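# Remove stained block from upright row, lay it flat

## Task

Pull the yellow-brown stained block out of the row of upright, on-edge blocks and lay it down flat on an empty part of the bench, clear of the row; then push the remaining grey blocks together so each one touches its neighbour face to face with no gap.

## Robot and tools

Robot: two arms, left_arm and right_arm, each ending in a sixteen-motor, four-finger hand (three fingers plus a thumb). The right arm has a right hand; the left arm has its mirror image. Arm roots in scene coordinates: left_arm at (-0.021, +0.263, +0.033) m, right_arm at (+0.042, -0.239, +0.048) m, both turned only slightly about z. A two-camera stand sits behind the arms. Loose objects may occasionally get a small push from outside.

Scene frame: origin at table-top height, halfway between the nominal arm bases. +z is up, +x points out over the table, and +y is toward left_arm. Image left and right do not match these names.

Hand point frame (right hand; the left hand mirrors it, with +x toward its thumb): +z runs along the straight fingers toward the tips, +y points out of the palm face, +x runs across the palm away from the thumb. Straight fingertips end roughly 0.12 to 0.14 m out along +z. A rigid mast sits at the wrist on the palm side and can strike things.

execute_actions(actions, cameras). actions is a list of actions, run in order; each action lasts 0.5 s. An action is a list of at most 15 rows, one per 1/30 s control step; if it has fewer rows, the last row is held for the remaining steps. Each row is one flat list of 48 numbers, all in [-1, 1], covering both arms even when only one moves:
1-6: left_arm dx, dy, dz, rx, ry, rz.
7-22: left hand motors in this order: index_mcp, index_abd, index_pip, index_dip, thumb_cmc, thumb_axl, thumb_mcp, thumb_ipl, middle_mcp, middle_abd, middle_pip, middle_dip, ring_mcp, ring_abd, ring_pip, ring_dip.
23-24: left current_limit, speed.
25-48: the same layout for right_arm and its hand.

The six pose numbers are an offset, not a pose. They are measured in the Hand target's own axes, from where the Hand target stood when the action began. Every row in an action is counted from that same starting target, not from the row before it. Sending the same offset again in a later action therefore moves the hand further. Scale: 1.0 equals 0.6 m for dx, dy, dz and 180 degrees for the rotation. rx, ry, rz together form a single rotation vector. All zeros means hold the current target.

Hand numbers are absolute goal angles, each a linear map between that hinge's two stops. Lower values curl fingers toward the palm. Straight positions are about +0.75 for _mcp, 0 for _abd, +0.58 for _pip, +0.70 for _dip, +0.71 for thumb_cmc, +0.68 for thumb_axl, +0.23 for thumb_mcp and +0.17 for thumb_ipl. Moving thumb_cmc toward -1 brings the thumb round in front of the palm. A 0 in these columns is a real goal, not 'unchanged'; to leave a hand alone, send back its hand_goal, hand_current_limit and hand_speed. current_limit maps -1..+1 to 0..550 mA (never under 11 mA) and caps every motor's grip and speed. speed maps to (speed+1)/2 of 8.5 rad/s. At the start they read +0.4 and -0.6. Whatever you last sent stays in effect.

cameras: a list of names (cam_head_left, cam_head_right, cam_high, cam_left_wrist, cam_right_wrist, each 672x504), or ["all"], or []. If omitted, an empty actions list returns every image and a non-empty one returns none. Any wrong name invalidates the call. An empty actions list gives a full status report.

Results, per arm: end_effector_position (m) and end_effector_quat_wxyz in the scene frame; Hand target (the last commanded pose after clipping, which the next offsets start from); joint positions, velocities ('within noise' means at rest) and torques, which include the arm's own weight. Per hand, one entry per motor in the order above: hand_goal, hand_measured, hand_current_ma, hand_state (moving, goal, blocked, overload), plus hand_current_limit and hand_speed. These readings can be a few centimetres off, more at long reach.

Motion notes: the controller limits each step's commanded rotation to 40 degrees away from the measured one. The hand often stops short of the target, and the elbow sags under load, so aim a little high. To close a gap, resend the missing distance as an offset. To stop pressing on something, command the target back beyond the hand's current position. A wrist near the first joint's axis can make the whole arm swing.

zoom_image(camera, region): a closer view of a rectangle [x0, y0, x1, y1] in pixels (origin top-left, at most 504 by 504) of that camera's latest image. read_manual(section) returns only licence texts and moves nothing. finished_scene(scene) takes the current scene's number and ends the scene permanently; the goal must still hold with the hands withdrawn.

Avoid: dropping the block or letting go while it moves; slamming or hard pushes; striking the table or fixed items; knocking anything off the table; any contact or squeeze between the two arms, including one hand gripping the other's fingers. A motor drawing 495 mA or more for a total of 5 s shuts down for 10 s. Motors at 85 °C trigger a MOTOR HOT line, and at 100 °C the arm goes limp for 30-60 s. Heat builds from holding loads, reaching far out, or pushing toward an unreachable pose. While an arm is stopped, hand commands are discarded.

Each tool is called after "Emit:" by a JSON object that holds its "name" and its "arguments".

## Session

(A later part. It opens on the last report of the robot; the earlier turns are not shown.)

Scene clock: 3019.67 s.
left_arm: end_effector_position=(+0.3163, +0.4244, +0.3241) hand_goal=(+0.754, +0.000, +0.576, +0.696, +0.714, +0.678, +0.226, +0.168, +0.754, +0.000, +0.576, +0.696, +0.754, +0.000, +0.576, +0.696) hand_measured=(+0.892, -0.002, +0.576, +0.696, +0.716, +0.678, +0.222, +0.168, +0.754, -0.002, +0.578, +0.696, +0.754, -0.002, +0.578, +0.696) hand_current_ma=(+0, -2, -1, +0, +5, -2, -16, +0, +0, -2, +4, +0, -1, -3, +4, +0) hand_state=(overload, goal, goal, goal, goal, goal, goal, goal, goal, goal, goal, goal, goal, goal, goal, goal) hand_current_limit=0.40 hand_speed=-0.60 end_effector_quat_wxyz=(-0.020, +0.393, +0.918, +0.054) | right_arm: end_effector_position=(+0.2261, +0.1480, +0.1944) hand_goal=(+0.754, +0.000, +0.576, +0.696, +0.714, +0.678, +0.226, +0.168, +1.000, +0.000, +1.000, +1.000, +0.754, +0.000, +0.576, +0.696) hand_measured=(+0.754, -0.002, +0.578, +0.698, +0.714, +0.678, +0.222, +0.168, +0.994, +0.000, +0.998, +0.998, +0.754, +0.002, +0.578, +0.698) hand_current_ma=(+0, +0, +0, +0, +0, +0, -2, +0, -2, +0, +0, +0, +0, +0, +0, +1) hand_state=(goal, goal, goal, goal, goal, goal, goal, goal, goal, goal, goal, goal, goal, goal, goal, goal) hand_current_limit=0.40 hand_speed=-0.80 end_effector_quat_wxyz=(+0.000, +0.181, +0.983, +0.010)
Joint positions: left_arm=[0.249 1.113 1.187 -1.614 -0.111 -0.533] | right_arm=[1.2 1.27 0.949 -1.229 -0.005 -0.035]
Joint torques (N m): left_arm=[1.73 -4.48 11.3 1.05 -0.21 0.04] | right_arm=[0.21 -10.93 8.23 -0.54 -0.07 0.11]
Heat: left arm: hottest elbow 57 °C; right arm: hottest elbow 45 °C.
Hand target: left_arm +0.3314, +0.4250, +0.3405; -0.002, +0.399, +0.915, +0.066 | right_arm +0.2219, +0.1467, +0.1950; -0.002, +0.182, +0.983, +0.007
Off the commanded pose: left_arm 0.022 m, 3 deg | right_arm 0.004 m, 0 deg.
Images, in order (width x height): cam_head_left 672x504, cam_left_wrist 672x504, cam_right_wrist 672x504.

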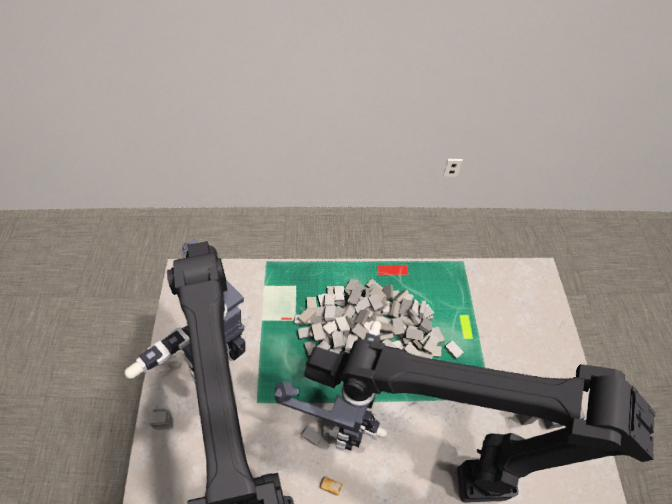

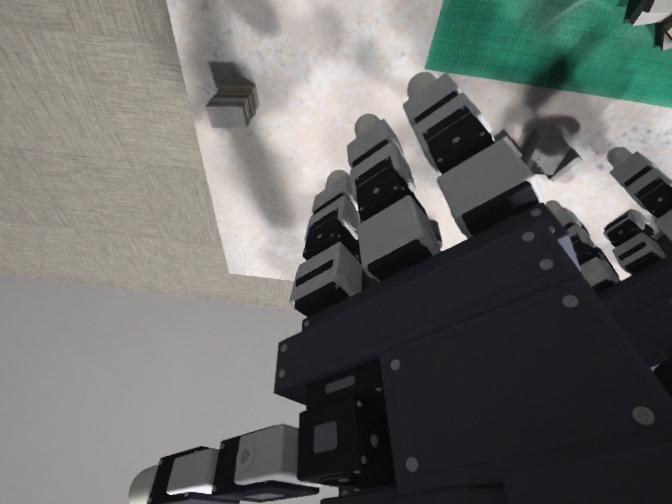

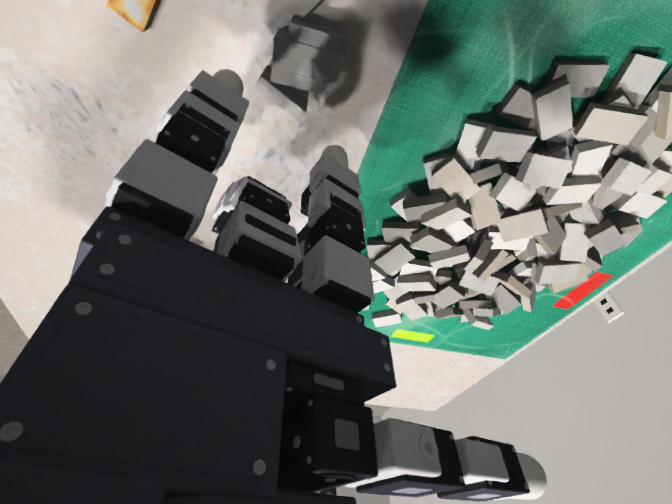

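Emit:
{"name": "execute_actions", "arguments": {"actions": [[[0,0,0,0,0,0,0.754,0,0.576,0.696,0.714,0.678,0.226,0.168,0.754,0,0.576,0.696,0.754,0,0.576,0.696,0.4,-0.6,0.001,0,0.012,0,0,0,0.754,0,0.576,0.696,0.714,0.678,0.226,0.168,1,0,1,1,0.754,0,0.576,0.696,0.4,-0.9],[0,0,0,0,0,0,0.754,0,0.576,0.696,0.714,0.678,0.226,0.168,0.754,0,0.576,0.696,0.754,0,0.576,0.696,0.4,-0.6,0.002,0,0.024,0,0,0,0.754,0,0.576,0.696,0.714,0.678,0.226,0.168,1,0,1,1,0.754,0,0.576,0.696,0.4,-0.9],[0,0,0,0,0,0,0.754,0,0.576,0.696,0.714,0.678,0.226,0.168,0.754,0,0.576,0.696,0.754,0,0.576,0.696,0.4,-0.6,0.004,0,0.036,0,0,0,0.754,0,0.576,0.696,0.714,0.678,0.226,0.168,1,0,1,1,0.754,0,0.576,0.696,0.4,-0.9],[0,0,0,0,0,0,0.754,0,0.576,0.696,0.714,0.678,0.226,0.168,0.754,0,0.576,0.696,0.754,0,0.576,0.696,0.4,-0.6,0.006,0,0.048,0,0,0,0.754,0,0.576,0.696,0.714,0.678,0.226,0.168,1,0,1,1,0.754,0,0.576,0.696,0.4,-0.9],[0,0,0,0,0,0,0.754,0,0.576,0.696,0.714,0.678,0.226,0.168,0.754,0,0.576,0.696,0.754,0,0.576,0.696,0.4,-0.6,0.0077,0,0.06,0,0,0,0.754,0,0.576,0.696,0.714,0.678,0.226,0.168,1,0,1,1,0.754,0,0.576,0.696,0.4,-0.9]]], "cameras": ["cam_right_wrist"]}}

Emit:
{"name": "zoom_image", "arguments": {"camera": "cam_right_wrist", "region": [200, 0, 480, 210]}}

Scene clock: 3062.17 s.
left_arm: end_effector_position=(+0.3163, +0.4244, +0.3241) hand_goal=(+0.754, +0.000, +0.576, +0.696, +0.714, +0.678, +0.226, +0.168, +0.754, +0.000, +0.576, +0.696, +0.754, +0.000, +0.576, +0.696) hand_measured=(+0.892, -0.002, +0.576, +0.696, +0.716, +0.678, +0.222, +0.168, +0.754, -0.002, +0.578, +0.696, +0.754, -0.002, +0.578, +0.696) hand_current_ma=(+0, -2, -1, +0, +5, -2, -16, +0, +0, -2, +4, +0, -1, -3, +4, +0) hand_state=(overload, goal, goal, goal, goal, goal, goal, goal, goal, goal, goal, goal, goal, goal, goal, goal) hand_current_limit=0.40 hand_speed=-0.60 end_effector_quat_wxyz=(-0.020, +0.393, +0.918, +0.054) | right_arm: end_effector_position=(+0.2187, +0.1436, +0.1617) hand_goal=(+0.754, +0.000, +0.576, +0.696, +0.714, +0.678, +0.226, +0.168, +1.000, +0.000, +1.000, +1.000, +0.754, +0.000, +0.576, +0.696) hand_measured=(+0.754, -0.002, +0.578, +0.698, +0.714, +0.678, +0.222, +0.168, +0.994, +0.000, +0.998, +0.998, +0.754, +0.002, +0.578, +0.698) hand_current_ma=(+0, +0, +0, +0, +0, +0, -2, +0, -2, +0, +0, +0, +0, +0, +0, +1) hand_state=(goal, goal, goal, goal, goal, goal, goal, goal, goal, goal, goal, goal, goal, goal, goal, goal) hand_current_limit=0.40 hand_speed=-0.90 end_effector_quat_wxyz=(-0.001, +0.181, +0.983, +0.006)
Joint positions: left_arm=[0.249 1.113 1.187 -1.614 -0.111 -0.533] | right_arm=[1.215 1.291 0.878 -1.147 -0.005 -0.019]
Joint torques (N m): left_arm=[1.73 -4.37 11.29 1.03 -0.22 0.03] | right_arm=[0.15 -9.17 8.2 0.27 -0.03 0.13]
Heat: left arm: hottest elbow 57 °C; right arm: hottest elbow 44 °C.
Hand target: left_arm +0.3314, +0.4250, +0.3405; -0.002, +0.399, +0.915, +0.066 | right_arm +0.2175, +0.1489, +0.1590; -0.002, +0.182, +0.983, +0.007
Off the commanded pose: left_arm 0.022 m, 3 deg | right_arm 0.006 m, 0 deg.
Images, in order (width x height): cam_right_wrist 672x504.

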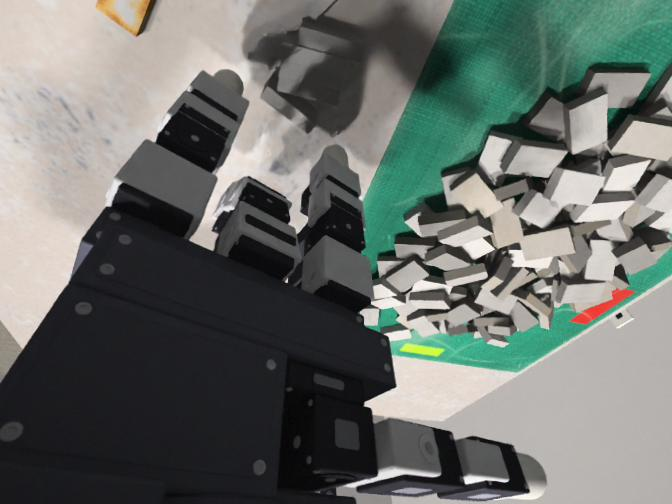

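Scaled by 1.800 from the camera's 672x504 image, which has a finer 960x720 frame.

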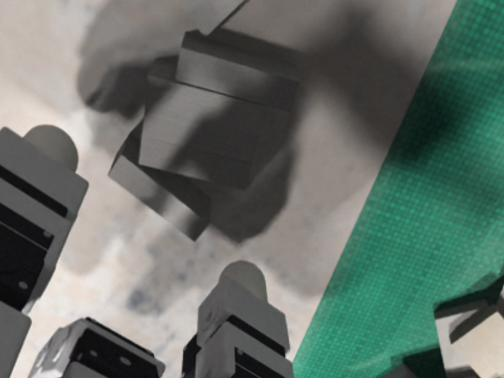

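Emit:
{"name": "zoom_image", "arguments": {"camera": "cam_right_wrist", "region": [250, 40, 350, 140]}}

Scaled by 5.040 from the camera's 672x504 image, which has a finer 960x720 frame.

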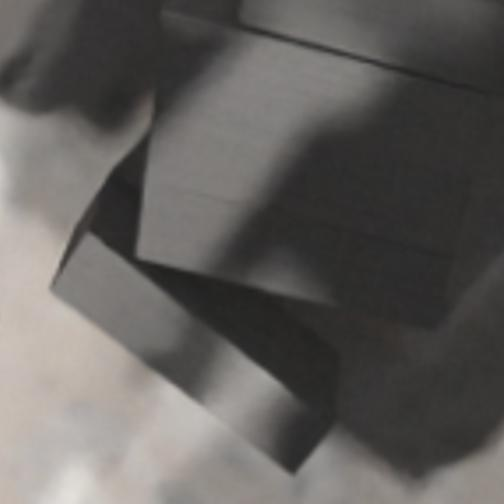

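Emit:
{"name": "execute_actions", "arguments": {"actions": [[[0,0,0,0,0,0,0.754,0,0.576,0.696,0.714,0.678,0.226,0.168,0.754,0,0.576,0.696,0.754,0,0.576,0.696,0.4,-0.6,0,0,0.01,0,0,0,0.754,0,0.576,0.696,0.714,0.678,0.226,0.168,1,0,1,1,0.754,0,0.576,0.696,0.4,-0.9],[0,0,0,0,0,0,0.754,0,0.576,0.696,0.714,0.678,0.226,0.168,0.754,0,0.576,0.696,0.754,0,0.576,0.696,0.4,-0.6,0,0,0.02,0,0,0,0.754,0,0.576,0.696,0.714,0.678,0.226,0.168,1,0,1,1,0.754,0,0.576,0.696,0.4,-0.9],[0,0,0,0,0,0,0.754,0,0.576,0.696,0.714,0.678,0.226,0.168,0.754,0,0.576,0.696,0.754,0,0.576,0.696,0.4,-0.6,0,0,0.03,0,0,0,0.754,0,0.576,0.696,0.714,0.678,0.226,0.168,1,0,1,1,0.754,0,0.576,0.696,0.4,-0.9],[0,0,0,0,0,0,0.754,0,0.576,0.696,0.714,0.678,0.226,0.168,0.754,0,0.576,0.696,0.754,0,0.576,0.696,0.4,-0.6,0,0,0.042,0,0,0,0.754,0,0.576,0.696,0.714,0.678,0.226,0.168,1,0,1,1,0.754,0,0.576,0.696,0.4,-0.9]]], "cameras": ["cam_right_wrist"]}}

Emit:
{"name": "zoom_image", "arguments": {"camera": "cam_right_wrist", "region": [210, 30, 370, 190]}}

Scene clock: 3094.30 s.
left_arm: end_effector_position=(+0.3163, +0.4244, +0.3241) hand_goal=(+0.754, +0.000, +0.576, +0.696, +0.714, +0.678, +0.226, +0.168, +0.754, +0.000, +0.576, +0.696, +0.754, +0.000, +0.576, +0.696) hand_measured=(+0.892, -0.002, +0.576, +0.696, +0.716, +0.678, +0.222, +0.168, +0.754, -0.002, +0.578, +0.696, +0.754, -0.002, +0.578, +0.696) hand_current_ma=(+0, -2, -1, +0, +5, -2, -16, +0, +0, -2, +4, +0, -1, -3, +4, +0) hand_state=(overload, goal, goal, goal, goal, goal, goal, goal, goal, goal, goal, goal, goal, goal, goal, goal) hand_current_limit=0.40 hand_speed=-0.60 end_effector_quat_wxyz=(-0.020, +0.393, +0.918, +0.054) | right_arm: end_effector_position=(+0.2195, +0.1453, +0.1379) hand_goal=(+0.754, +0.000, +0.576, +0.696, +0.714, +0.678, +0.226, +0.168, +1.000, +0.000, +1.000, +1.000, +0.754, +0.000, +0.576, +0.696) hand_measured=(+0.754, -0.002, +0.578, +0.698, +0.714, +0.678, +0.222, +0.168, +0.994, +0.000, +0.998, +0.998, +0.754, +0.002, +0.578, +0.698) hand_current_ma=(+0, +0, +0, +0, +0, +0, -2, +0, -2, +0, +0, +0, +0, +0, +0, +1) hand_state=(goal, goal, goal, goal, goal, goal, goal, goal, goal, goal, goal, goal, goal, goal, goal, goal) hand_current_limit=0.40 hand_speed=-0.90 end_effector_quat_wxyz=(-0.001, +0.182, +0.983, +0.008)
Joint positions: left_arm=[0.249 1.113 1.187 -1.614 -0.111 -0.533] | right_arm=[1.215 1.325 0.839 -1.07 -0.005 -0.018]
Joint torques (N m): left_arm=[1.79 -4.54 11.32 1.03 -0.22 0.05] | right_arm=[0.09 -9.41 7.68 0.31 -0.03 0.12]
Heat: left arm: hottest elbow 57 °C; right arm: hottest elbow 46 °C.
Hand target: left_arm +0.3314, +0.4250, +0.3405; -0.002, +0.399, +0.915, +0.066 | right_arm +0.2175, +0.1493, +0.1338; -0.002, +0.182, +0.983, +0.007
Off the commanded pose: left_arm 0.022 m, 3 deg | right_arm 0.006 m, 0 deg.
Images, in order (width x height): cam_right_wrist 672x504.

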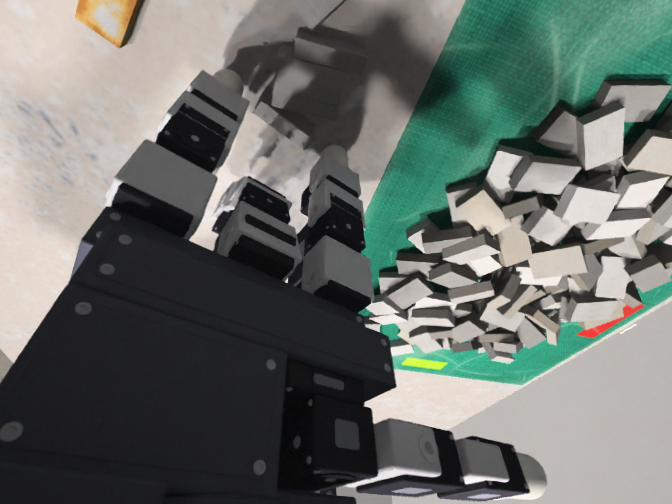

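Scaled by 3.150 from the camera's 672x504 image, which has a finer 960x720 frame.

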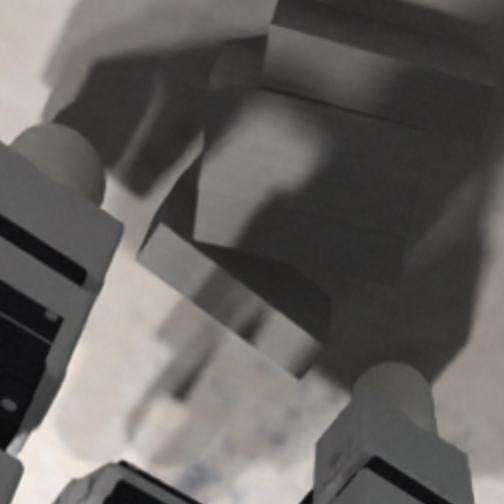

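Emit:
{"name": "execute_actions", "arguments": {"actions": [[[0,0,0,0,0,0,0.754,0,0.576,0.696,0.714,0.678,0.226,0.168,0.754,0,0.576,0.696,0.754,0,0.576,0.696,0.4,-0.6,0,0,0,0,0,0,0.754,-0.1,0.576,0.696,0.714,0.678,0.226,0.168,1,0,1,1,0.754,0.1,0.576,0.696,0.4,-0.9],[0,0,0,0,0,0,0.754,0,0.576,0.696,0.714,0.678,0.226,0.168,0.754,0,0.576,0.696,0.754,0,0.576,0.696,0.4,-0.6,0,0,0,0,0,0,0.754,-0.16,0.576,0.696,0.714,0.678,0.226,0.168,1,0,1,1,0.754,0.14,0.576,0.696,0.4,-0.9],[0,0,0,0,0,0,0.754,0,0.576,0.696,0.714,0.678,0.226,0.168,0.754,0,0.576,0.696,0.754,0,0.576,0.696,0.4,-0.6,0,0,0,0,0,0,0.754,-0.2,0.576,0.696,0.714,0.678,0.226,0.168,1,0,1,1,0.754,0.17,0.576,0.696,0.4,-0.9]]], "cameras": ["cam_right_wrist"]}}

Emit:
{"name": "zoom_image", "arguments": {"camera": "cam_right_wrist", "region": [210, 30, 370, 190]}}

Scene clock: 3121.47 s.
left_arm: end_effector_position=(+0.3163, +0.4244, +0.3241) hand_goal=(+0.754, +0.000, +0.576, +0.696, +0.714, +0.678, +0.226, +0.168, +0.754, +0.000, +0.576, +0.696, +0.754, +0.000, +0.576, +0.696) hand_measured=(+0.892, -0.002, +0.576, +0.696, +0.716, +0.678, +0.222, +0.168, +0.754, -0.002, +0.578, +0.696, +0.754, -0.002, +0.578, +0.696) hand_current_ma=(+0, -2, -1, +0, +5, -2, -16, +0, +0, -2, +4, +0, -1, -3, +4, +0) hand_state=(overload, goal, goal, goal, goal, goal, goal, goal, goal, goal, goal, goal, goal, goal, goal, goal) hand_current_limit=0.40 hand_speed=-0.60 end_effector_quat_wxyz=(-0.020, +0.393, +0.918, +0.054) | right_arm: end_effector_position=(+0.2190, +0.1455, +0.1379) hand_goal=(+0.754, -0.200, +0.576, +0.696, +0.714, +0.678, +0.226, +0.168, +1.000, +0.000, +1.000, +1.000, +0.754, +0.170, +0.576, +0.696) hand_measured=(+0.754, -0.156, +0.578, +0.698, +0.714, +0.678, +0.222, +0.168, +0.994, +0.000, +0.998, +0.998, +0.754, +0.132, +0.578, +0.698) hand_current_ma=(+0, +42, +0, +0, +0, +0, -2, +0, -2, +0, +0, +0, +0, -32, +0, +1) hand_state=(goal, blocked, goal, goal, goal, goal, goal, goal, goal, goal, goal, goal, goal, blocked, goal, goal) hand_current_limit=0.40 hand_speed=-0.90 end_effector_quat_wxyz=(-0.002, +0.181, +0.983, +0.008)
Joint positions: left_arm=[0.249 1.113 1.187 -1.614 -0.111 -0.533] | right_arm=[1.216 1.325 0.839 -1.07 -0.007 -0.018]
Joint torques (N m): left_arm=[1.67 -4.42 11.26 1.02 -0.22 0.04] | right_arm=[0.09 -9.52 7.68 0.29 0.01 0.11]
Heat: left arm: hottest elbow 57 °C; right arm: hottest elbow 46 °C.
Hand target: left_arm +0.3314, +0.4250, +0.3405; -0.002, +0.399, +0.915, +0.066 | right_arm +0.2174, +0.1493, +0.1338; -0.002, +0.182, +0.983, +0.007
Off the commanded pose: left_arm 0.022 m, 3 deg | right_arm 0.006 m, 0 deg.
Images, in order (width x height): cam_right_wrist 672x504.

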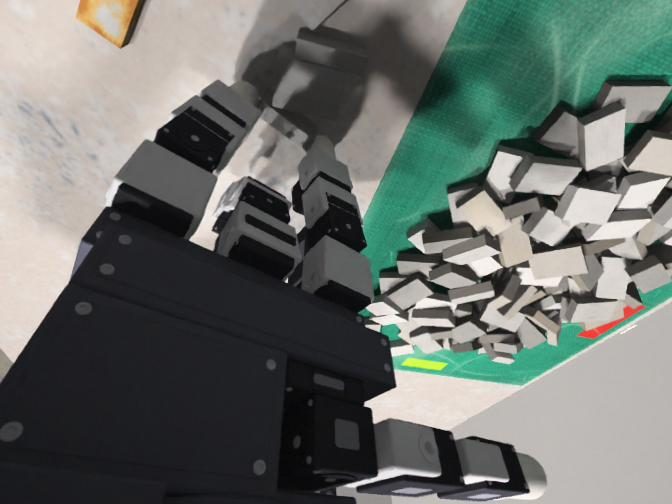

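Scaled by 3.150 from the camera's 672x504 image, which has a finer 960x720 frame.

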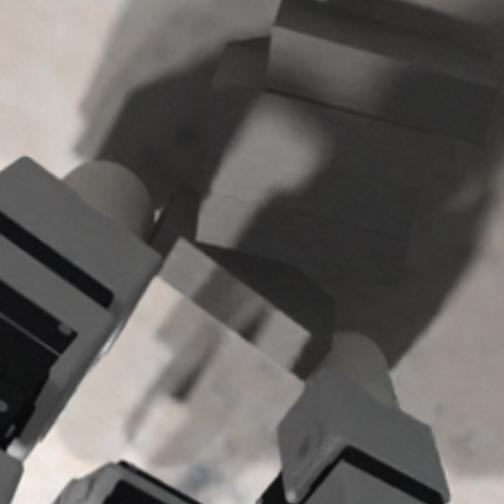

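Emit:
{"name": "execute_actions", "arguments": {"actions": [[[0,0,0,0,0,0,0.754,0,0.576,0.696,0.714,0.678,0.226,0.168,0.754,0,0.576,0.696,0.754,0,0.576,0.696,0.4,-0.6,0,0,0,0,0,0,0.754,-0.25,0.576,0.696,0.714,0.678,0.226,0.168,1,0,1,1,0.754,0.22,0.576,0.696,0.4,-0.9],[0,0,0,0,0,0,0.754,0,0.576,0.696,0.714,0.678,0.226,0.168,0.754,0,0.576,0.696,0.754,0,0.576,0.696,0.4,-0.6,0,0,0,0,0,0,0.754,-0.28,0.576,0.696,0.714,0.678,0.226,0.168,1,0,1,1,0.754,0.25,0.576,0.696,0.4,-0.9]],[[0,0,0,0,0,0,0.754,0,0.576,0.696,0.714,0.678,0.226,0.168,0.754,0,0.576,0.696,0.754,0,0.576,0.696,0.4,-0.6,0.0033,0.0009,-0.001,0,0,-0.0125,0.754,-0.28,0.576,0.696,0.714,0.678,0.226,0.168,1,0,1,1,0.754,0.25,0.576,0.696,0.4,-0.9],[0,0,0,0,0,0,0.754,0,0.576,0.696,0.714,0.678,0.226,0.168,0.754,0,0.576,0.696,0.754,0,0.576,0.696,0.4,-0.6,0.0066,0.0017,-0.002,0,0,-0.025,0.754,-0.28,0.576,0.696,0.714,0.678,0.226,0.168,1,0,1,1,0.754,0.25,0.576,0.696,0.4,-0.9],[0,0,0,0,0,0,0.754,0,0.576,0.696,0.714,0.678,0.226,0.168,0.754,0,0.576,0.696,0.754,0,0.576,0.696,0.4,-0.6,0.0098,0.0026,-0.003,0,0,-0.0375,0.754,-0.28,0.576,0.696,0.714,0.678,0.226,0.168,1,0,1,1,0.754,0.25,0.576,0.696,0.4,-0.9],[0,0,0,0,0,0,0.754,0,0.576,0.696,0.714,0.678,0.226,0.168,0.754,0,0.576,0.696,0.754,0,0.576,0.696,0.4,-0.6,0.0131,0.0034,-0.003,0,0,-0.05,0.754,-0.28,0.576,0.696,0.714,0.678,0.226,0.168,1,0,1,1,0.754,0.25,0.576,0.696,0.4,-0.9],[0,0,0,0,0,0,0.754,0,0.576,0.696,0.714,0.678,0.226,0.168,0.754,0,0.576,0.696,0.754,0,0.576,0.696,0.4,-0.6,0.0164,0.0043,-0.003,0,0,-0.0625,0.754,-0.28,0.576,0.696,0.714,0.678,0.226,0.168,1,0,1,1,0.754,0.25,0.576,0.696,0.4,-0.9],[0,0,0,0,0,0,0.754,0,0.576,0.696,0.714,0.678,0.226,0.168,0.754,0,0.576,0.696,0.754,0,0.576,0.696,0.4,-0.6,0.0197,0.0052,-0.003,0,0,-0.075,0.754,-0.28,0.576,0.696,0.714,0.678,0.226,0.168,1,0,1,1,0.754,0.25,0.576,0.696,0.4,-0.9],[0,0,0,0,0,0,0.754,0,0.576,0.696,0.714,0.678,0.226,0.168,0.754,0,0.576,0.696,0.754,0,0.576,0.696,0.4,-0.6,0.0229,0.006,-0.003,0,0,-0.0875,0.754,-0.28,0.576,0.696,0.714,0.678,0.226,0.168,1,0,1,1,0.754,0.25,0.576,0.696,0.4,-0.9],[0,0,0,0,0,0,0.754,0,0.576,0.696,0.714,0.678,0.226,0.168,0.754,0,0.576,0.696,0.754,0,0.576,0.696,0.4,-0.6,0.0262,0.0069,-0.003,0,0,-0.1,0.754,-0.28,0.576,0.696,0.714,0.678,0.226,0.168,1,0,1,1,0.754,0.25,0.576,0.696,0.4,-0.9],[0,0,0,0,0,0,0.754,0,0.576,0.696,0.714,0.678,0.226,0.168,0.754,0,0.576,0.696,0.754,0,0.576,0.696,0.4,-0.6,0.0295,0.0077,-0.003,0,0,-0.1125,0.754,-0.28,0.576,0.696,0.714,0.678,0.226,0.168,1,0,1,1,0.754,0.25,0.576,0.696,0.4,-0.9],[0,0,0,0,0,0,0.754,0,0.576,0.696,0.714,0.678,0.226,0.168,0.754,0,0.576,0.696,0.754,0,0.576,0.696,0.4,-0.6,0.0328,0.0086,-0.003,0,0,-0.125,0.754,-0.28,0.576,0.696,0.714,0.678,0.226,0.168,1,0,1,1,0.754,0.25,0.576,0.696,0.4,-0.9],[0,0,0,0,0,0,0.754,0,0.576,0.696,0.714,0.678,0.226,0.168,0.754,0,0.576,0.696,0.754,0,0.576,0.696,0.4,-0.6,0.036,0.0094,-0.003,0,0,-0.1375,0.754,-0.28,0.576,0.696,0.714,0.678,0.226,0.168,1,0,1,1,0.754,0.25,0.576,0.696,0.4,-0.9],[0,0,0,0,0,0,0.754,0,0.576,0.696,0.714,0.678,0.226,0.168,0.754,0,0.576,0.696,0.754,0,0.576,0.696,0.4,-0.6,0.0393,0.0103,-0.003,0,0,-0.15,0.754,-0.28,0.576,0.696,0.714,0.678,0.226,0.168,1,0,1,1,0.754,0.25,0.576,0.696,0.4,-0.9]]], "cameras": ["cam_right_wrist"]}}

Emit:
{"name": "zoom_image", "arguments": {"camera": "cam_right_wrist", "region": [210, 0, 410, 190]}}

Scene clock: 3159.83 s.
left_arm: end_effector_position=(+0.3163, +0.4244, +0.3241) hand_goal=(+0.754, +0.000, +0.576, +0.696, +0.714, +0.678, +0.226, +0.168, +0.754, +0.000, +0.576, +0.696, +0.754, +0.000, +0.576, +0.696) hand_measured=(+0.892, -0.002, +0.576, +0.696, +0.716, +0.678, +0.222, +0.168, +0.754, -0.002, +0.578, +0.696, +0.754, -0.002, +0.578, +0.696) hand_current_ma=(+0, -2, -1, +0, +5, -2, -16, +0, +0, -2, +4, +0, -1, -3, +4, +0) hand_state=(overload, goal, goal, goal, goal, goal, goal, goal, goal, goal, goal, goal, goal, goal, goal, goal) hand_current_limit=0.40 hand_speed=-0.60 end_effector_quat_wxyz=(-0.020, +0.393, +0.918, +0.054) | right_arm: end_effector_position=(+0.1910, +0.1571, +0.1374) hand_goal=(+0.754, -0.280, +0.576, +0.696, +0.714, +0.678, +0.226, +0.168, +1.000, +0.000, +1.000, +1.000, +0.754, +0.250, +0.576, +0.696) hand_measured=(+0.758, -0.168, +0.578, +0.698, +0.714, +0.678, +0.222, +0.168, +0.994, +0.000, +0.998, +0.998, +0.742, +0.132, +0.570, +0.694) hand_current_ma=(+1, +197, +0, +0, +0, +0, -2, +0, -2, +0, +0, +0, -6, -218, -2, +0) hand_state=(goal, blocked, goal, goal, goal, goal, goal, goal, goal, goal, goal, goal, goal, blocked, goal, goal) hand_current_limit=0.40 hand_speed=-0.90 end_effector_quat_wxyz=(+0.000, -0.048, +0.999, +0.007)
Joint positions: left_arm=[0.249 1.113 1.187 -1.614 -0.111 -0.533] | right_arm=[1.186 1.327 0.839 -1.07 -0.007 -0.51]
Joint torques (N m): left_arm=[1.73 -4.31 11.29 1.02 -0.21 0.04] | right_arm=[-1.26 -8.47 8.83 0.18 0.08 -0.1]
Heat: left arm: hottest elbow 57 °C; right arm: hottest elbow 46 °C.
Hand target: left_arm +0.3314, +0.4250, +0.3405; -0.002, +0.399, +0.915, +0.066 | right_arm +0.1977, +0.1635, +0.1359; +0.000, -0.052, +0.999, +0.008
Off the commanded pose: left_arm 0.022 m, 3 deg | right_arm 0.009 m, 0 deg.
Images, in order (width x height): cam_right_wrist 672x504.

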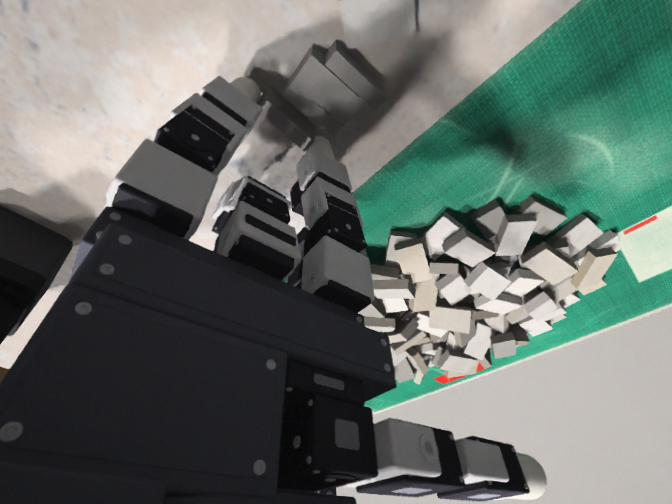

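Scaled by 2.520 from the camera's 672x504 image, which has a finer 960x720 frame.

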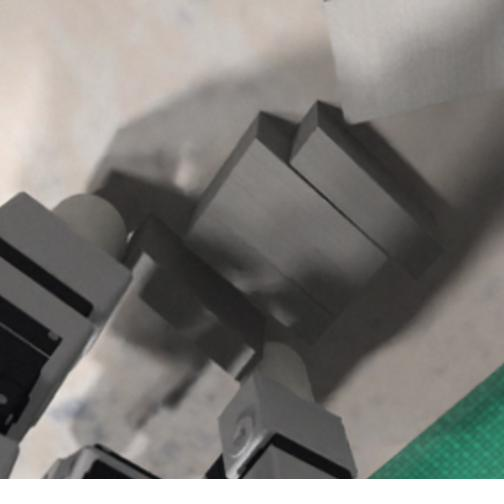

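Emit:
{"name": "execute_actions", "arguments": {"actions": [[[0,0,0,0,0,0,0.754,0,0.576,0.696,0.714,0.678,0.226,0.168,0.754,0,0.576,0.696,0.754,0,0.576,0.696,0.4,-0.6,-0.004,-0.0004,0,0,0,0,0.754,-0.28,0.576,0.696,0.714,0.678,0.226,0.168,1,0,1,1,0.754,0.25,0.576,0.696,0.4,-0.9],[0,0,0,0,0,0,0.754,0,0.576,0.696,0.714,0.678,0.226,0.168,0.754,0,0.576,0.696,0.754,0,0.576,0.696,0.4,-0.6,-0.008,-0.0008,0,0,0,0,0.754,-0.28,0.576,0.696,0.714,0.678,0.226,0.168,1,0,1,1,0.754,0.25,0.576,0.696,0.4,-0.9],[0,0,0,0,0,0,0.754,0,0.576,0.696,0.714,0.678,0.226,0.168,0.754,0,0.576,0.696,0.754,0,0.576,0.696,0.4,-0.6,-0.012,-0.0012,0,0,0,0,0.754,-0.28,0.576,0.696,0.714,0.678,0.226,0.168,1,0,1,1,0.754,0.25,0.576,0.696,0.4,-0.9],[0,0,0,0,0,0,0.754,0,0.576,0.696,0.714,0.678,0.226,0.168,0.754,0,0.576,0.696,0.754,0,0.576,0.696,0.4,-0.6,-0.016,-0.0016,0,0,0,0,0.754,-0.28,0.576,0.696,0.714,0.678,0.226,0.168,1,0,1,1,0.754,0.25,0.576,0.696,0.4,-0.9],[0,0,0,0,0,0,0.754,0,0.576,0.696,0.714,0.678,0.226,0.168,0.754,0,0.576,0.696,0.754,0,0.576,0.696,0.4,-0.6,-0.0199,-0.0021,0,0,0,0,0.754,-0.28,0.576,0.696,0.714,0.678,0.226,0.168,1,0,1,1,0.754,0.25,0.576,0.696,0.4,-0.9]]], "cameras": ["cam_right_wrist"]}}

Emit:
{"name": "zoom_image", "arguments": {"camera": "cam_right_wrist", "region": [210, 0, 410, 190]}}

Scene clock: 3186.00 s.
left_arm: end_effector_position=(+0.3163, +0.4244, +0.3241) hand_goal=(+0.754, +0.000, +0.576, +0.696, +0.714, +0.678, +0.226, +0.168, +0.754, +0.000, +0.576, +0.696, +0.754, +0.000, +0.576, +0.696) hand_measured=(+0.892, -0.002, +0.576, +0.696, +0.716, +0.678, +0.222, +0.168, +0.754, -0.002, +0.578, +0.696, +0.754, -0.002, +0.578, +0.696) hand_current_ma=(+0, -2, -1, +0, +5, -2, -16, +0, +0, -2, +4, +0, -1, -3, +4, +0) hand_state=(overload, goal, goal, goal, goal, goal, goal, goal, goal, goal, goal, goal, goal, goal, goal, goal) hand_current_limit=0.40 hand_speed=-0.60 end_effector_quat_wxyz=(-0.020, +0.393, +0.918, +0.054) | right_arm: end_effector_position=(+0.1938, +0.1556, +0.1366) hand_goal=(+0.754, -0.280, +0.576, +0.696, +0.714, +0.678, +0.226, +0.168, +1.000, +0.000, +1.000, +1.000, +0.754, +0.250, +0.576, +0.696) hand_measured=(+0.756, -0.184, +0.578, +0.698, +0.714, +0.678, +0.222, +0.168, +0.994, +0.000, +0.998, +0.998, +0.736, +0.122, +0.566, +0.692) hand_current_ma=(+0, +152, +0, +0, +0, +0, -2, +0, -2, +0, +0, +0, -11, -249, -3, -1) hand_state=(goal, blocked, goal, goal, goal, goal, goal, goal, goal, goal, goal, goal, goal, blocked, goal, goal) hand_current_limit=0.40 hand_speed=-0.90 end_effector_quat_wxyz=(-0.009, -0.059, +0.998, +0.010)
Joint positions: left_arm=[0.249 1.113 1.187 -1.614 -0.111 -0.533] | right_arm=[1.162 1.332 0.84 -1.07 -0.024 -0.554]
Joint torques (N m): left_arm=[1.79 -4.48 11.3 1.03 -0.21 0.04] | right_arm=[-2.14 -7.77 9.91 0.12 0.55 -0.07]
Heat: left arm: hottest elbow 57 °C; right arm: hottest elbow 47 °C.
Hand target: left_arm +0.3314, +0.4250, +0.3405; -0.002, +0.399, +0.915, +0.066 | right_arm +0.2098, +0.1635, +0.1358; +0.000, -0.052, +0.999, +0.008
Off the commanded pose: left_arm 0.022 m, 3 deg | right_arm 0.018 m, 1 deg.
Images, in order (width x height): cam_right_wrist 672x504.

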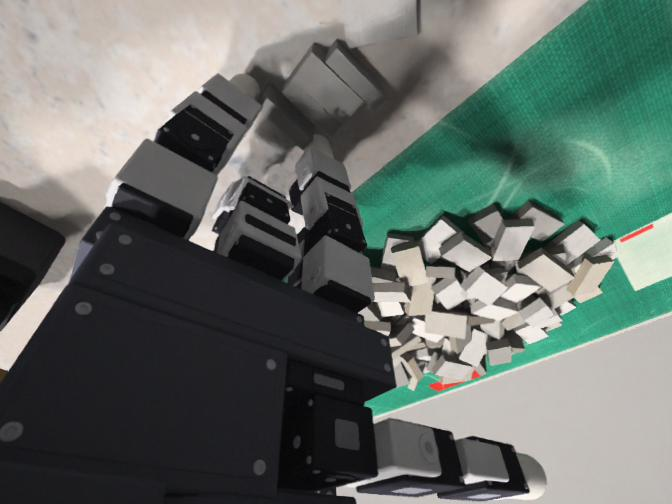

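Scaled by 2.520 from the camera's 672x504 image, which has a finer 960x720 frame.

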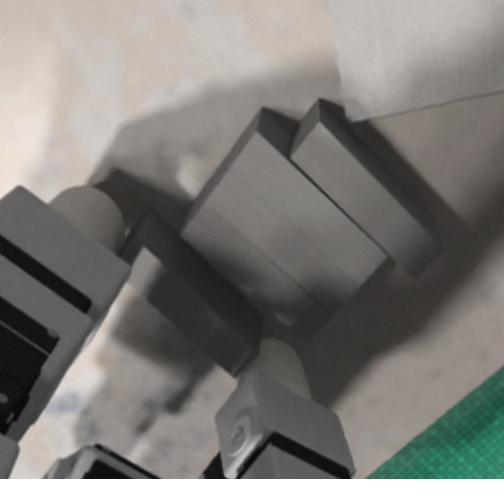

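Emit:
{"name": "execute_actions", "arguments": {"actions": [], "cameras": ["cam_left_wrist", "cam_high", "cam_right_wrist"]}}

Emit:
{"name": "zoom_image", "arguments": {"camera": "cam_left_wrist", "region": [510, 110, 640, 220]}}

Emit:
{"name": "zoom_image", "arguments": {"camera": "cam_high", "region": [440, 240, 540, 340]}}

Emit:
{"name": "zoom_image", "arguments": {"camera": "cam_right_wrist", "region": [240, 40, 360, 160]}}

Scene clock: 3203.63 s.
left_arm: end_effector_position=(+0.3163, +0.4244, +0.3241) hand_goal=(+0.754, +0.000, +0.576, +0.696, +0.714, +0.678, +0.226, +0.168, +0.754, +0.000, +0.576, +0.696, +0.754, +0.000, +0.576, +0.696) hand_measured=(+0.892, -0.002, +0.576, +0.696, +0.716, +0.678, +0.222, +0.168, +0.754, -0.002, +0.578, +0.696, +0.754, -0.002, +0.578, +0.696) hand_current_ma=(+0, -2, -1, +0, +5, -2, -16, +0, +0, -2, +4, +0, -1, -3, +4, +0) hand_state=(overload, goal, goal, goal, goal, goal, goal, goal, goal, goal, goal, goal, goal, goal, goal, goal) hand_current_limit=0.40 hand_speed=-0.60 end_effector_quat_wxyz=(-0.020, +0.393, +0.918, +0.054) | right_arm: end_effector_position=(+0.1938, +0.1557, +0.1366) hand_goal=(+0.754, -0.280, +0.576, +0.696, +0.714, +0.678, +0.226, +0.168, +1.000, +0.000, +1.000, +1.000, +0.754, +0.250, +0.576, +0.696) hand_measured=(+0.756, -0.184, +0.578, +0.698, +0.714, +0.678, +0.222, +0.168, +0.994, +0.000, +0.998, +0.998, +0.736, +0.122, +0.566, +0.692) hand_current_ma=(+0, +152, +0, +0, +0, +0, -2, +0, -2, +0, +0, +0, -11, -249, -3, -1) hand_state=(goal, blocked, goal, goal, goal, goal, goal, goal, goal, goal, goal, goal, goal, blocked, goal, goal) hand_current_limit=0.40 hand_speed=-0.90 end_effector_quat_wxyz=(-0.009, -0.059, +0.998, +0.010)
Joint positions: left_arm=[0.249 1.113 1.187 -1.614 -0.111 -0.533] | right_arm=[1.162 1.332 0.84 -1.07 -0.024 -0.555]
Joint velocities: within noise
Joint torques (N m): left_arm=[1.73 -4.42 11.3 1.02 -0.21 0.05] | right_arm=[-2.14 -7.82 9.88 0.14 0.55 -0.06]
Heat: left arm: hottest elbow 57 °C; right arm: hottest elbow 47 °C.
Hand target: left_arm +0.3314, +0.4250, +0.3405; -0.002, +0.399, +0.915, +0.066 | right_arm +0.2098, +0.1635, +0.1358; +0.000, -0.052, +0.999, +0.008
Off the commanded pose: left_arm 0.022 m, 3 deg | right_arm 0.018 m, 1 deg.
Images, in order (width x height): cam_high 672x504, cam_left_wrist 672x504, cam_right_wrist 672x504.

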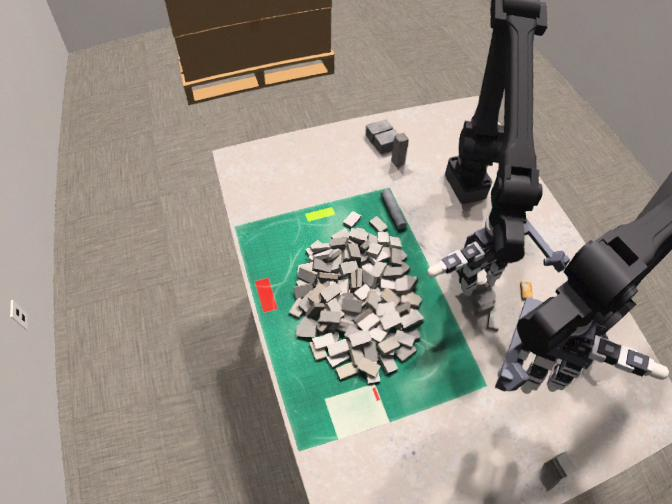

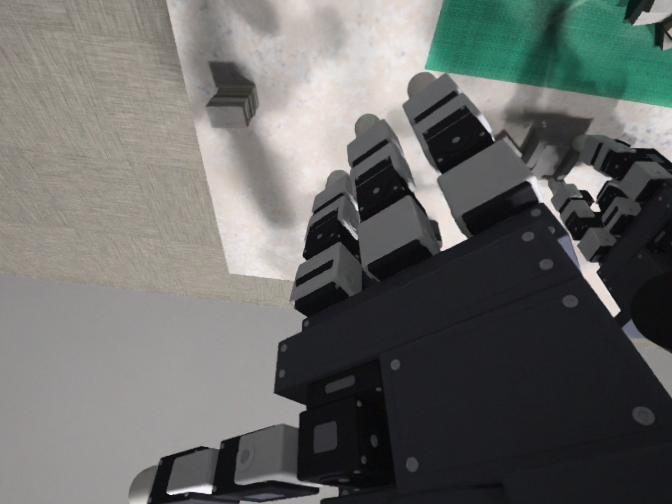

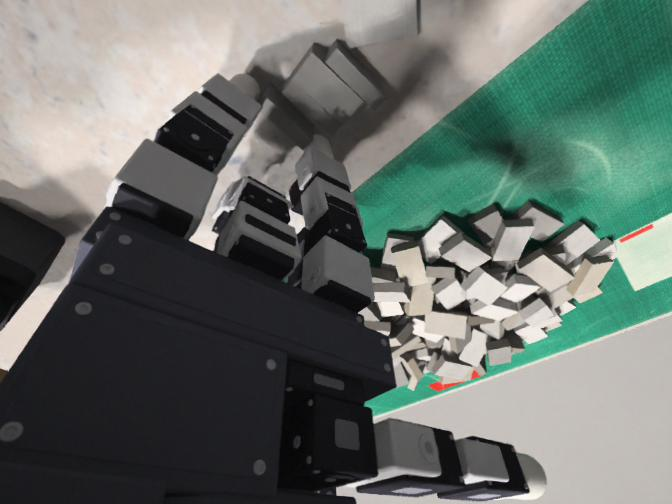

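Scaled by 3.877 from the camera's 672x504 image, which has a finer 960x720 frame.

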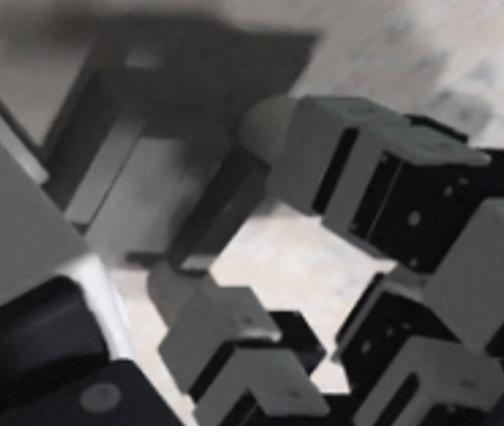

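Scaled by 5.040 from the camera's 672x504 image, which has a finer 960x720 frame.

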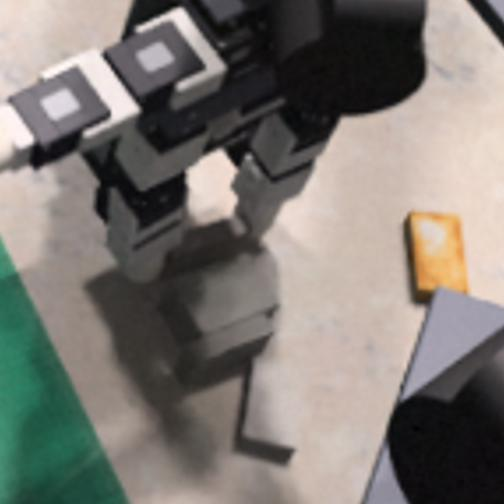

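Scaled by 4.200 from the camera's 672x504 image, which has a finer 960x720 frame.

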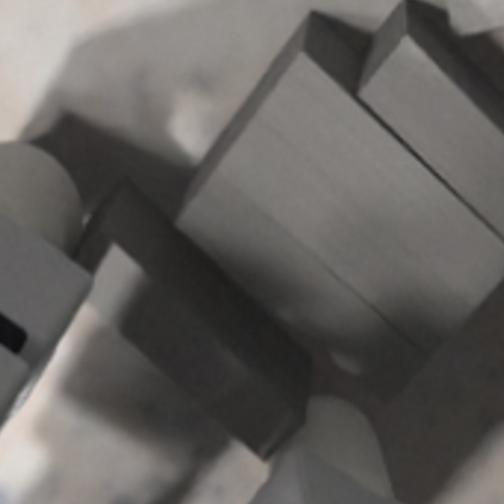

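Emit:
{"name": "execute_actions", "arguments": {"actions": [[[0,0,0,0,0,0,0.754,0,0.576,0.696,0.714,0.678,0.226,0.168,0.754,0,0.576,0.696,0.754,0,0.576,0.696,0.4,-0.6,0,0,-0.003,0,0,0,0.754,-0.28,0.576,0.696,0.714,0.678,0.226,0.168,1,0,1,1,0.754,0.25,0.576,0.696,0.4,-0.9],[0,0,0,0,0,0,0.754,0,0.576,0.696,0.714,0.678,0.226,0.168,0.754,0,0.576,0.696,0.754,0,0.576,0.696,0.4,-0.6,-0.003,-0.0003,-0.006,0,0,0,0.754,-0.28,0.576,0.696,0.714,0.678,0.226,0.168,1,0,1,1,0.754,0.25,0.576,0.696,0.4,-0.9],[0,0,0,0,0,0,0.754,0,0.576,0.696,0.714,0.678,0.226,0.168,0.754,0,0.576,0.696,0.754,0,0.576,0.696,0.4,-0.6,-0.006,-0.0006,-0.007,0,0,0,0.754,-0.28,0.576,0.696,0.714,0.678,0.226,0.168,1,0,1,1,0.754,0.25,0.576,0.696,0.4,-0.9],[0,0,0,0,0,0,0.754,0,0.576,0.696,0.714,0.678,0.226,0.168,0.754,0,0.576,0.696,0.754,0,0.576,0.696,0.4,-0.6,-0.009,-0.0009,-0.007,0,0,0,0.754,-0.28,0.576,0.696,0.714,0.678,0.226,0.168,1,0,1,1,0.754,0.25,0.576,0.696,0.4,-0.9]]], "cameras": ["cam_right_wrist"]}}

Emit:
{"name": "zoom_image", "arguments": {"camera": "cam_right_wrist", "region": [240, 40, 360, 160]}}

Scene clock: 3223.13 s.
left_arm: end_effector_position=(+0.3163, +0.4244, +0.3241) hand_goal=(+0.754, +0.000, +0.576, +0.696, +0.714, +0.678, +0.226, +0.168, +0.754, +0.000, +0.576, +0.696, +0.754, +0.000, +0.576, +0.696) hand_measured=(+0.892, -0.002, +0.576, +0.696, +0.716, +0.678, +0.222, +0.168, +0.754, -0.002, +0.578, +0.696, +0.754, -0.002, +0.578, +0.696) hand_current_ma=(+0, -2, -1, +0, +5, -2, -16, +0, +0, -2, +4, +0, -1, -3, +4, +0) hand_state=(overload, goal, goal, goal, goal, goal, goal, goal, goal, goal, goal, goal, goal, goal, goal, goal) hand_current_limit=0.40 hand_speed=-0.60 end_effector_quat_wxyz=(-0.020, +0.393, +0.918, +0.054) | right_arm: end_effector_position=(+0.2007, +0.1554, +0.1371) hand_goal=(+0.754, -0.280, +0.576, +0.696, +0.714, +0.678, +0.226, +0.168, +1.000, +0.000, +1.000, +1.000, +0.754, +0.250, +0.576, +0.696) hand_measured=(+0.756, -0.184, +0.578, +0.698, +0.714, +0.678, +0.222, +0.168, +0.994, +0.000, +0.998, +0.998, +0.736, +0.122, +0.566, +0.692) hand_current_ma=(+1, +152, +0, +0, +0, +0, -2, +0, -2, +0, +0, +0, -11, -249, -3, -1) hand_state=(goal, blocked, goal, goal, goal, goal, goal, goal, goal, goal, goal, goal, goal, blocked, goal, goal) hand_current_limit=0.40 hand_speed=-0.90 end_effector_quat_wxyz=(-0.008, -0.057, +0.998, +0.010)
Joint positions: left_arm=[0.249 1.113 1.187 -1.614 -0.111 -0.533] | right_arm=[1.145 1.338 0.848 -1.072 -0.024 -0.568]
Joint torques (N m): left_arm=[1.79 -4.48 11.32 1.03 -0.22 0.05] | right_arm=[-1.73 -8.47 10.33 -0.24 0.55 -0.09]
Heat: left arm: hottest elbow 57 °C; right arm: hottest elbow 47 °C.
Hand target: left_arm +0.3314, +0.4250, +0.3405; -0.002, +0.399, +0.915, +0.066 | right_arm +0.2152, +0.1634, +0.1401; +0.000, -0.052, +0.999, +0.008
Off the commanded pose: left_arm 0.022 m, 3 deg | right_arm 0.017 m, 1 deg.
Images, in order (width x height): cam_right_wrist 672x504.

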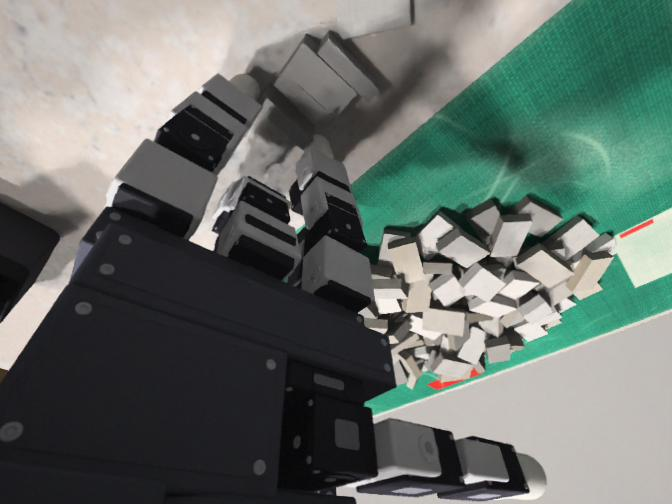

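Scaled by 4.200 from the camera's 672x504 image, which has a finer 960x720 frame.

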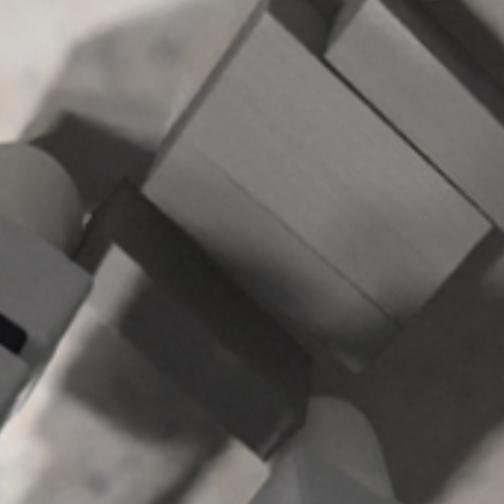

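Emit:
{"name": "execute_actions", "arguments": {"actions": [[[0,0,0,0,0,0,0.754,0,0.576,0.696,0.714,0.678,0.226,0.168,0.754,0,0.576,0.696,0.754,0,0.576,0.696,0.4,-0.6,0,0.004,0,0,0,0,0.754,-0.28,0.576,0.696,0.714,0.678,0.226,0.168,1,0,1,1,0.754,0.25,0.576,0.696,0.4,-0.9],[0,0,0,0,0,0,0.754,0,0.576,0.696,0.714,0.678,0.226,0.168,0.754,0,0.576,0.696,0.754,0,0.576,0.696,0.4,-0.6,0,0.008,0,0,0,0,0.754,-0.28,0.576,0.696,0.714,0.678,0.226,0.168,1,0,1,1,0.754,0.25,0.576,0.696,0.4,-0.9],[0,0,0,0,0,0,0.754,0,0.576,0.696,0.714,0.678,0.226,0.168,0.754,0,0.576,0.696,0.754,0,0.576,0.696,0.4,-0.6,0,0.012,0,0,0,0,0.754,-0.28,0.576,0.696,0.714,0.678,0.226,0.168,1,0,1,1,0.754,0.25,0.576,0.696,0.4,-0.9],[0,0,0,0,0,0,0.754,0,0.576,0.696,0.714,0.678,0.226,0.168,0.754,0,0.576,0.696,0.754,0,0.576,0.696,0.4,-0.6,0,0.016,0,0,0,0,0.754,-0.28,0.576,0.696,0.714,0.678,0.226,0.168,1,0,1,1,0.754,0.25,0.576,0.696,0.4,-0.9],[0,0,0,0,0,0,0.754,0,0.576,0.696,0.714,0.678,0.226,0.168,0.754,0,0.576,0.696,0.754,0,0.576,0.696,0.4,-0.6,0,0.02,0,0,0,0,0.754,-0.28,0.576,0.696,0.714,0.678,0.226,0.168,1,0,1,1,0.754,0.25,0.576,0.696,0.4,-0.9]]], "cameras": ["cam_right_wrist"]}}

Emit:
{"name": "zoom_image", "arguments": {"camera": "cam_right_wrist", "region": [240, 40, 360, 160]}}

Scene clock: 3260.07 s.
left_arm: end_effector_position=(+0.3163, +0.4244, +0.3241) hand_goal=(+0.754, +0.000, +0.576, +0.696, +0.714, +0.678, +0.226, +0.168, +0.754, +0.000, +0.576, +0.696, +0.754, +0.000, +0.576, +0.696) hand_measured=(+0.892, -0.002, +0.576, +0.696, +0.716, +0.678, +0.222, +0.168, +0.754, -0.002, +0.578, +0.696, +0.754, -0.002, +0.578, +0.696) hand_current_ma=(+0, -2, -1, +0, +5, -2, -16, +0, +0, -2, +4, +0, -1, -3, +4, +0) hand_state=(overload, goal, goal, goal, goal, goal, goal, goal, goal, goal, goal, goal, goal, goal, goal, goal) hand_current_limit=0.40 hand_speed=-0.60 end_effector_quat_wxyz=(-0.020, +0.393, +0.918, +0.054) | right_arm: end_effector_position=(+0.2032, +0.1617, +0.1364) hand_goal=(+0.754, -0.280, +0.576, +0.696, +0.714, +0.678, +0.226, +0.168, +1.000, +0.000, +1.000, +1.000, +0.754, +0.250, +0.576, +0.696) hand_measured=(+0.772, -0.190, +0.588, +0.700, +0.714, +0.678, +0.222, +0.168, +0.994, +0.000, +0.998, +0.998, +0.740, +0.122, +0.566, +0.692) hand_current_ma=(+13, +139, +6, +1, +0, +0, -2, +0, -2, +0, +0, +0, -9, -252, -3, -1) hand_state=(goal, blocked, goal, goal, goal, goal, goal, goal, goal, goal, goal, goal, goal, blocked, goal, goal) hand_current_limit=0.40 hand_speed=-0.90 end_effector_quat_wxyz=(-0.011, -0.057, +0.998, +0.006)
Joint positions: left_arm=[0.249 1.113 1.187 -1.614 -0.111 -0.533] | right_arm=[1.146 1.362 0.871 -1.08 -0.024 -0.568]
Joint torques (N m): left_arm=[1.61 -4.37 11.36 1.02 -0.22 0.04] | right_arm=[-0.62 -8.64 10.55 0.01 0.54 0.12]
Heat: left arm: hottest elbow 57 °C; right arm: hottest elbow 46 °C.
Hand target: left_arm +0.3314, +0.4250, +0.3405; -0.002, +0.399, +0.915, +0.066 | right_arm +0.2138, +0.1753, +0.1402; +0.000, -0.052, +0.999, +0.008
Off the commanded pose: left_arm 0.022 m, 3 deg | right_arm 0.018 m, 1 deg.
Images, in order (width x height): cam_right_wrist 672x504.

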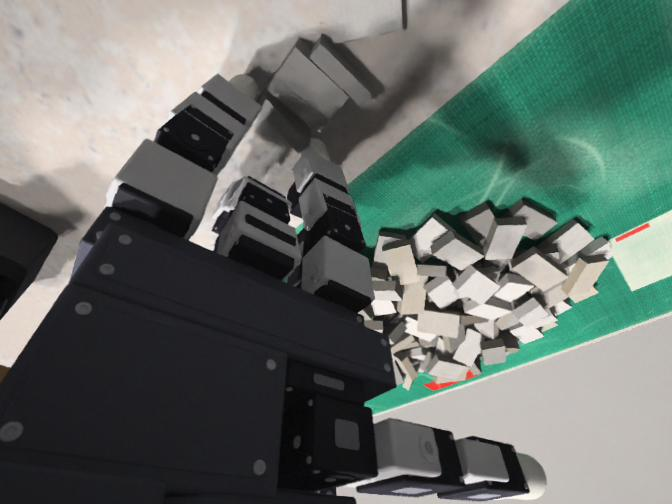

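Scaled by 4.200 from the camera's 672x504 image, which has a finer 960x720 frame.

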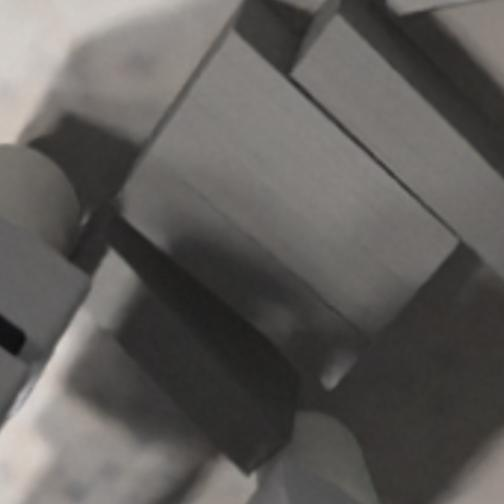

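Emit:
{"name": "execute_actions", "arguments": {"actions": [[[0,0,0,0,0,0,0.754,0,0.576,0.696,0.714,0.678,0.226,0.168,0.754,0,0.576,0.696,0.754,0,0.576,0.696,0.4,-0.6,0,0,-0.004,0,0,0,0.754,-0.28,0.576,0.696,0.714,0.678,0.226,0.168,1,0,1,1,0.754,0.25,0.576,0.696,0.4,-0.9],[0,0,0,0,0,0,0.754,0,0.576,0.696,0.714,0.678,0.226,0.168,0.754,0,0.576,0.696,0.754,0,0.576,0.696,0.4,-0.6,0.001,0.003,-0.008,0,0,0,0.754,-0.28,0.576,0.696,0.714,0.678,0.226,0.168,1,0,1,1,0.754,0.25,0.576,0.696,0.4,-0.9],[0,0,0,0,0,0,0.754,0,0.576,0.696,0.714,0.678,0.226,0.168,0.754,0,0.576,0.696,0.754,0,0.576,0.696,0.4,-0.6,0.002,0.006,-0.009,0,0,0,0.754,-0.28,0.576,0.696,0.714,0.678,0.226,0.168,1,0,1,1,0.754,0.25,0.576,0.696,0.4,-0.9],[0,0,0,0,0,0,0.754,0,0.576,0.696,0.714,0.678,0.226,0.168,0.754,0,0.576,0.696,0.754,0,0.576,0.696,0.4,-0.6,0.003,0.009,-0.009,0,0,0,0.754,-0.28,0.576,0.696,0.714,0.678,0.226,0.168,1,0,1,1,0.754,0.25,0.576,0.696,0.4,-0.9]]], "cameras": ["cam_right_wrist"]}}

Emit:
{"name": "zoom_image", "arguments": {"camera": "cam_right_wrist", "region": [240, 40, 360, 160]}}

Scene clock: 3278.13 s.
left_arm: end_effector_position=(+0.3163, +0.4244, +0.3241) hand_goal=(+0.754, +0.000, +0.576, +0.696, +0.714, +0.678, +0.226, +0.168, +0.754, +0.000, +0.576, +0.696, +0.754, +0.000, +0.576, +0.696) hand_measured=(+0.892, -0.002, +0.576, +0.696, +0.716, +0.678, +0.222, +0.168, +0.754, -0.002, +0.578, +0.696, +0.754, -0.002, +0.578, +0.696) hand_current_ma=(+0, -2, -1, +0, +5, -2, -16, +0, +0, -2, +4, +0, -1, -3, +4, +0) hand_state=(overload, goal, goal, goal, goal, goal, goal, goal, goal, goal, goal, goal, goal, goal, goal, goal) hand_current_limit=0.40 hand_speed=-0.60 end_effector_quat_wxyz=(-0.020, +0.393, +0.918, +0.054) | right_arm: end_effector_position=(+0.2073, +0.1654, +0.1374) hand_goal=(+0.754, -0.280, +0.576, +0.696, +0.714, +0.678, +0.226, +0.168, +1.000, +0.000, +1.000, +1.000, +0.754, +0.250, +0.576, +0.696) hand_measured=(+0.772, -0.190, +0.588, +0.700, +0.714, +0.678, +0.222, +0.168, +0.994, +0.000, +0.998, +0.998, +0.744, +0.122, +0.570, +0.692) hand_current_ma=(+13, +139, +6, +1, +0, +0, -2, +0, -2, +0, +0, +0, -4, -252, -2, -1) hand_state=(goal, blocked, goal, goal, goal, goal, goal, goal, goal, goal, goal, goal, goal, blocked, goal, goal) hand_current_limit=0.40 hand_speed=-0.90 end_effector_quat_wxyz=(-0.005, -0.053, +0.999, +0.003)
Joint positions: left_arm=[0.249 1.113 1.187 -1.614 -0.111 -0.533] | right_arm=[1.148 1.373 0.885 -1.083 -0.012 -0.557]
Joint torques (N m): left_arm=[1.67 -4.37 11.33 1.05 -0.21 0.04] | right_arm=[0.03 -9.7 10.84 -0.4 0.13 0.14]
Heat: left arm: hottest elbow 57 °C; right arm: hottest elbow 47 °C.
Hand target: left_arm +0.3314, +0.4250, +0.3405; -0.002, +0.399, +0.915, +0.066 | right_arm +0.2115, +0.1805, +0.1457; +0.000, -0.052, +0.999, +0.008
Off the commanded pose: left_arm 0.022 m, 3 deg | right_arm 0.018 m, 1 deg.
Images, in order (width x height): cam_right_wrist 672x504.

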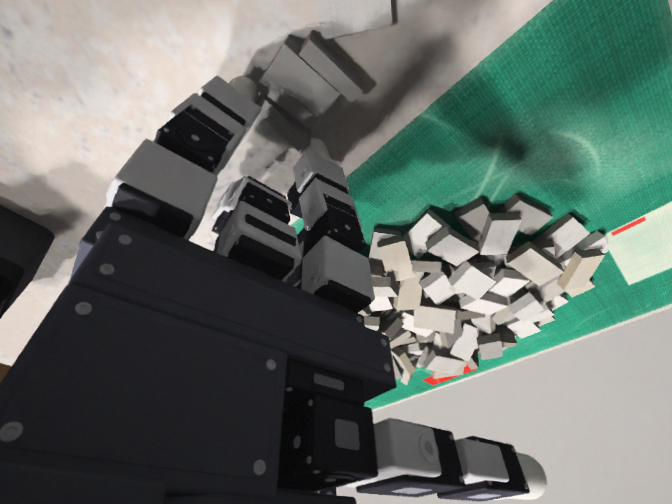

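Scaled by 4.200 from the camera's 672x504 image, which has a finer 960x720 frame.

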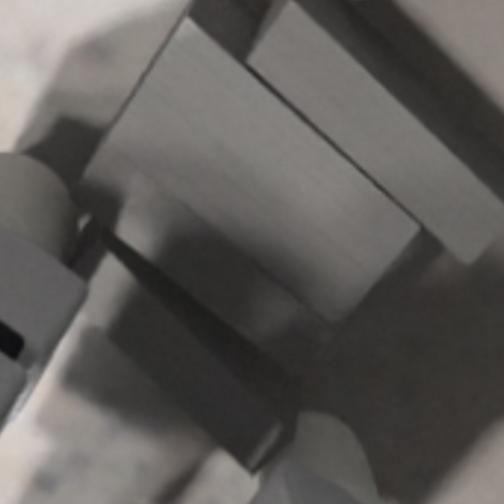

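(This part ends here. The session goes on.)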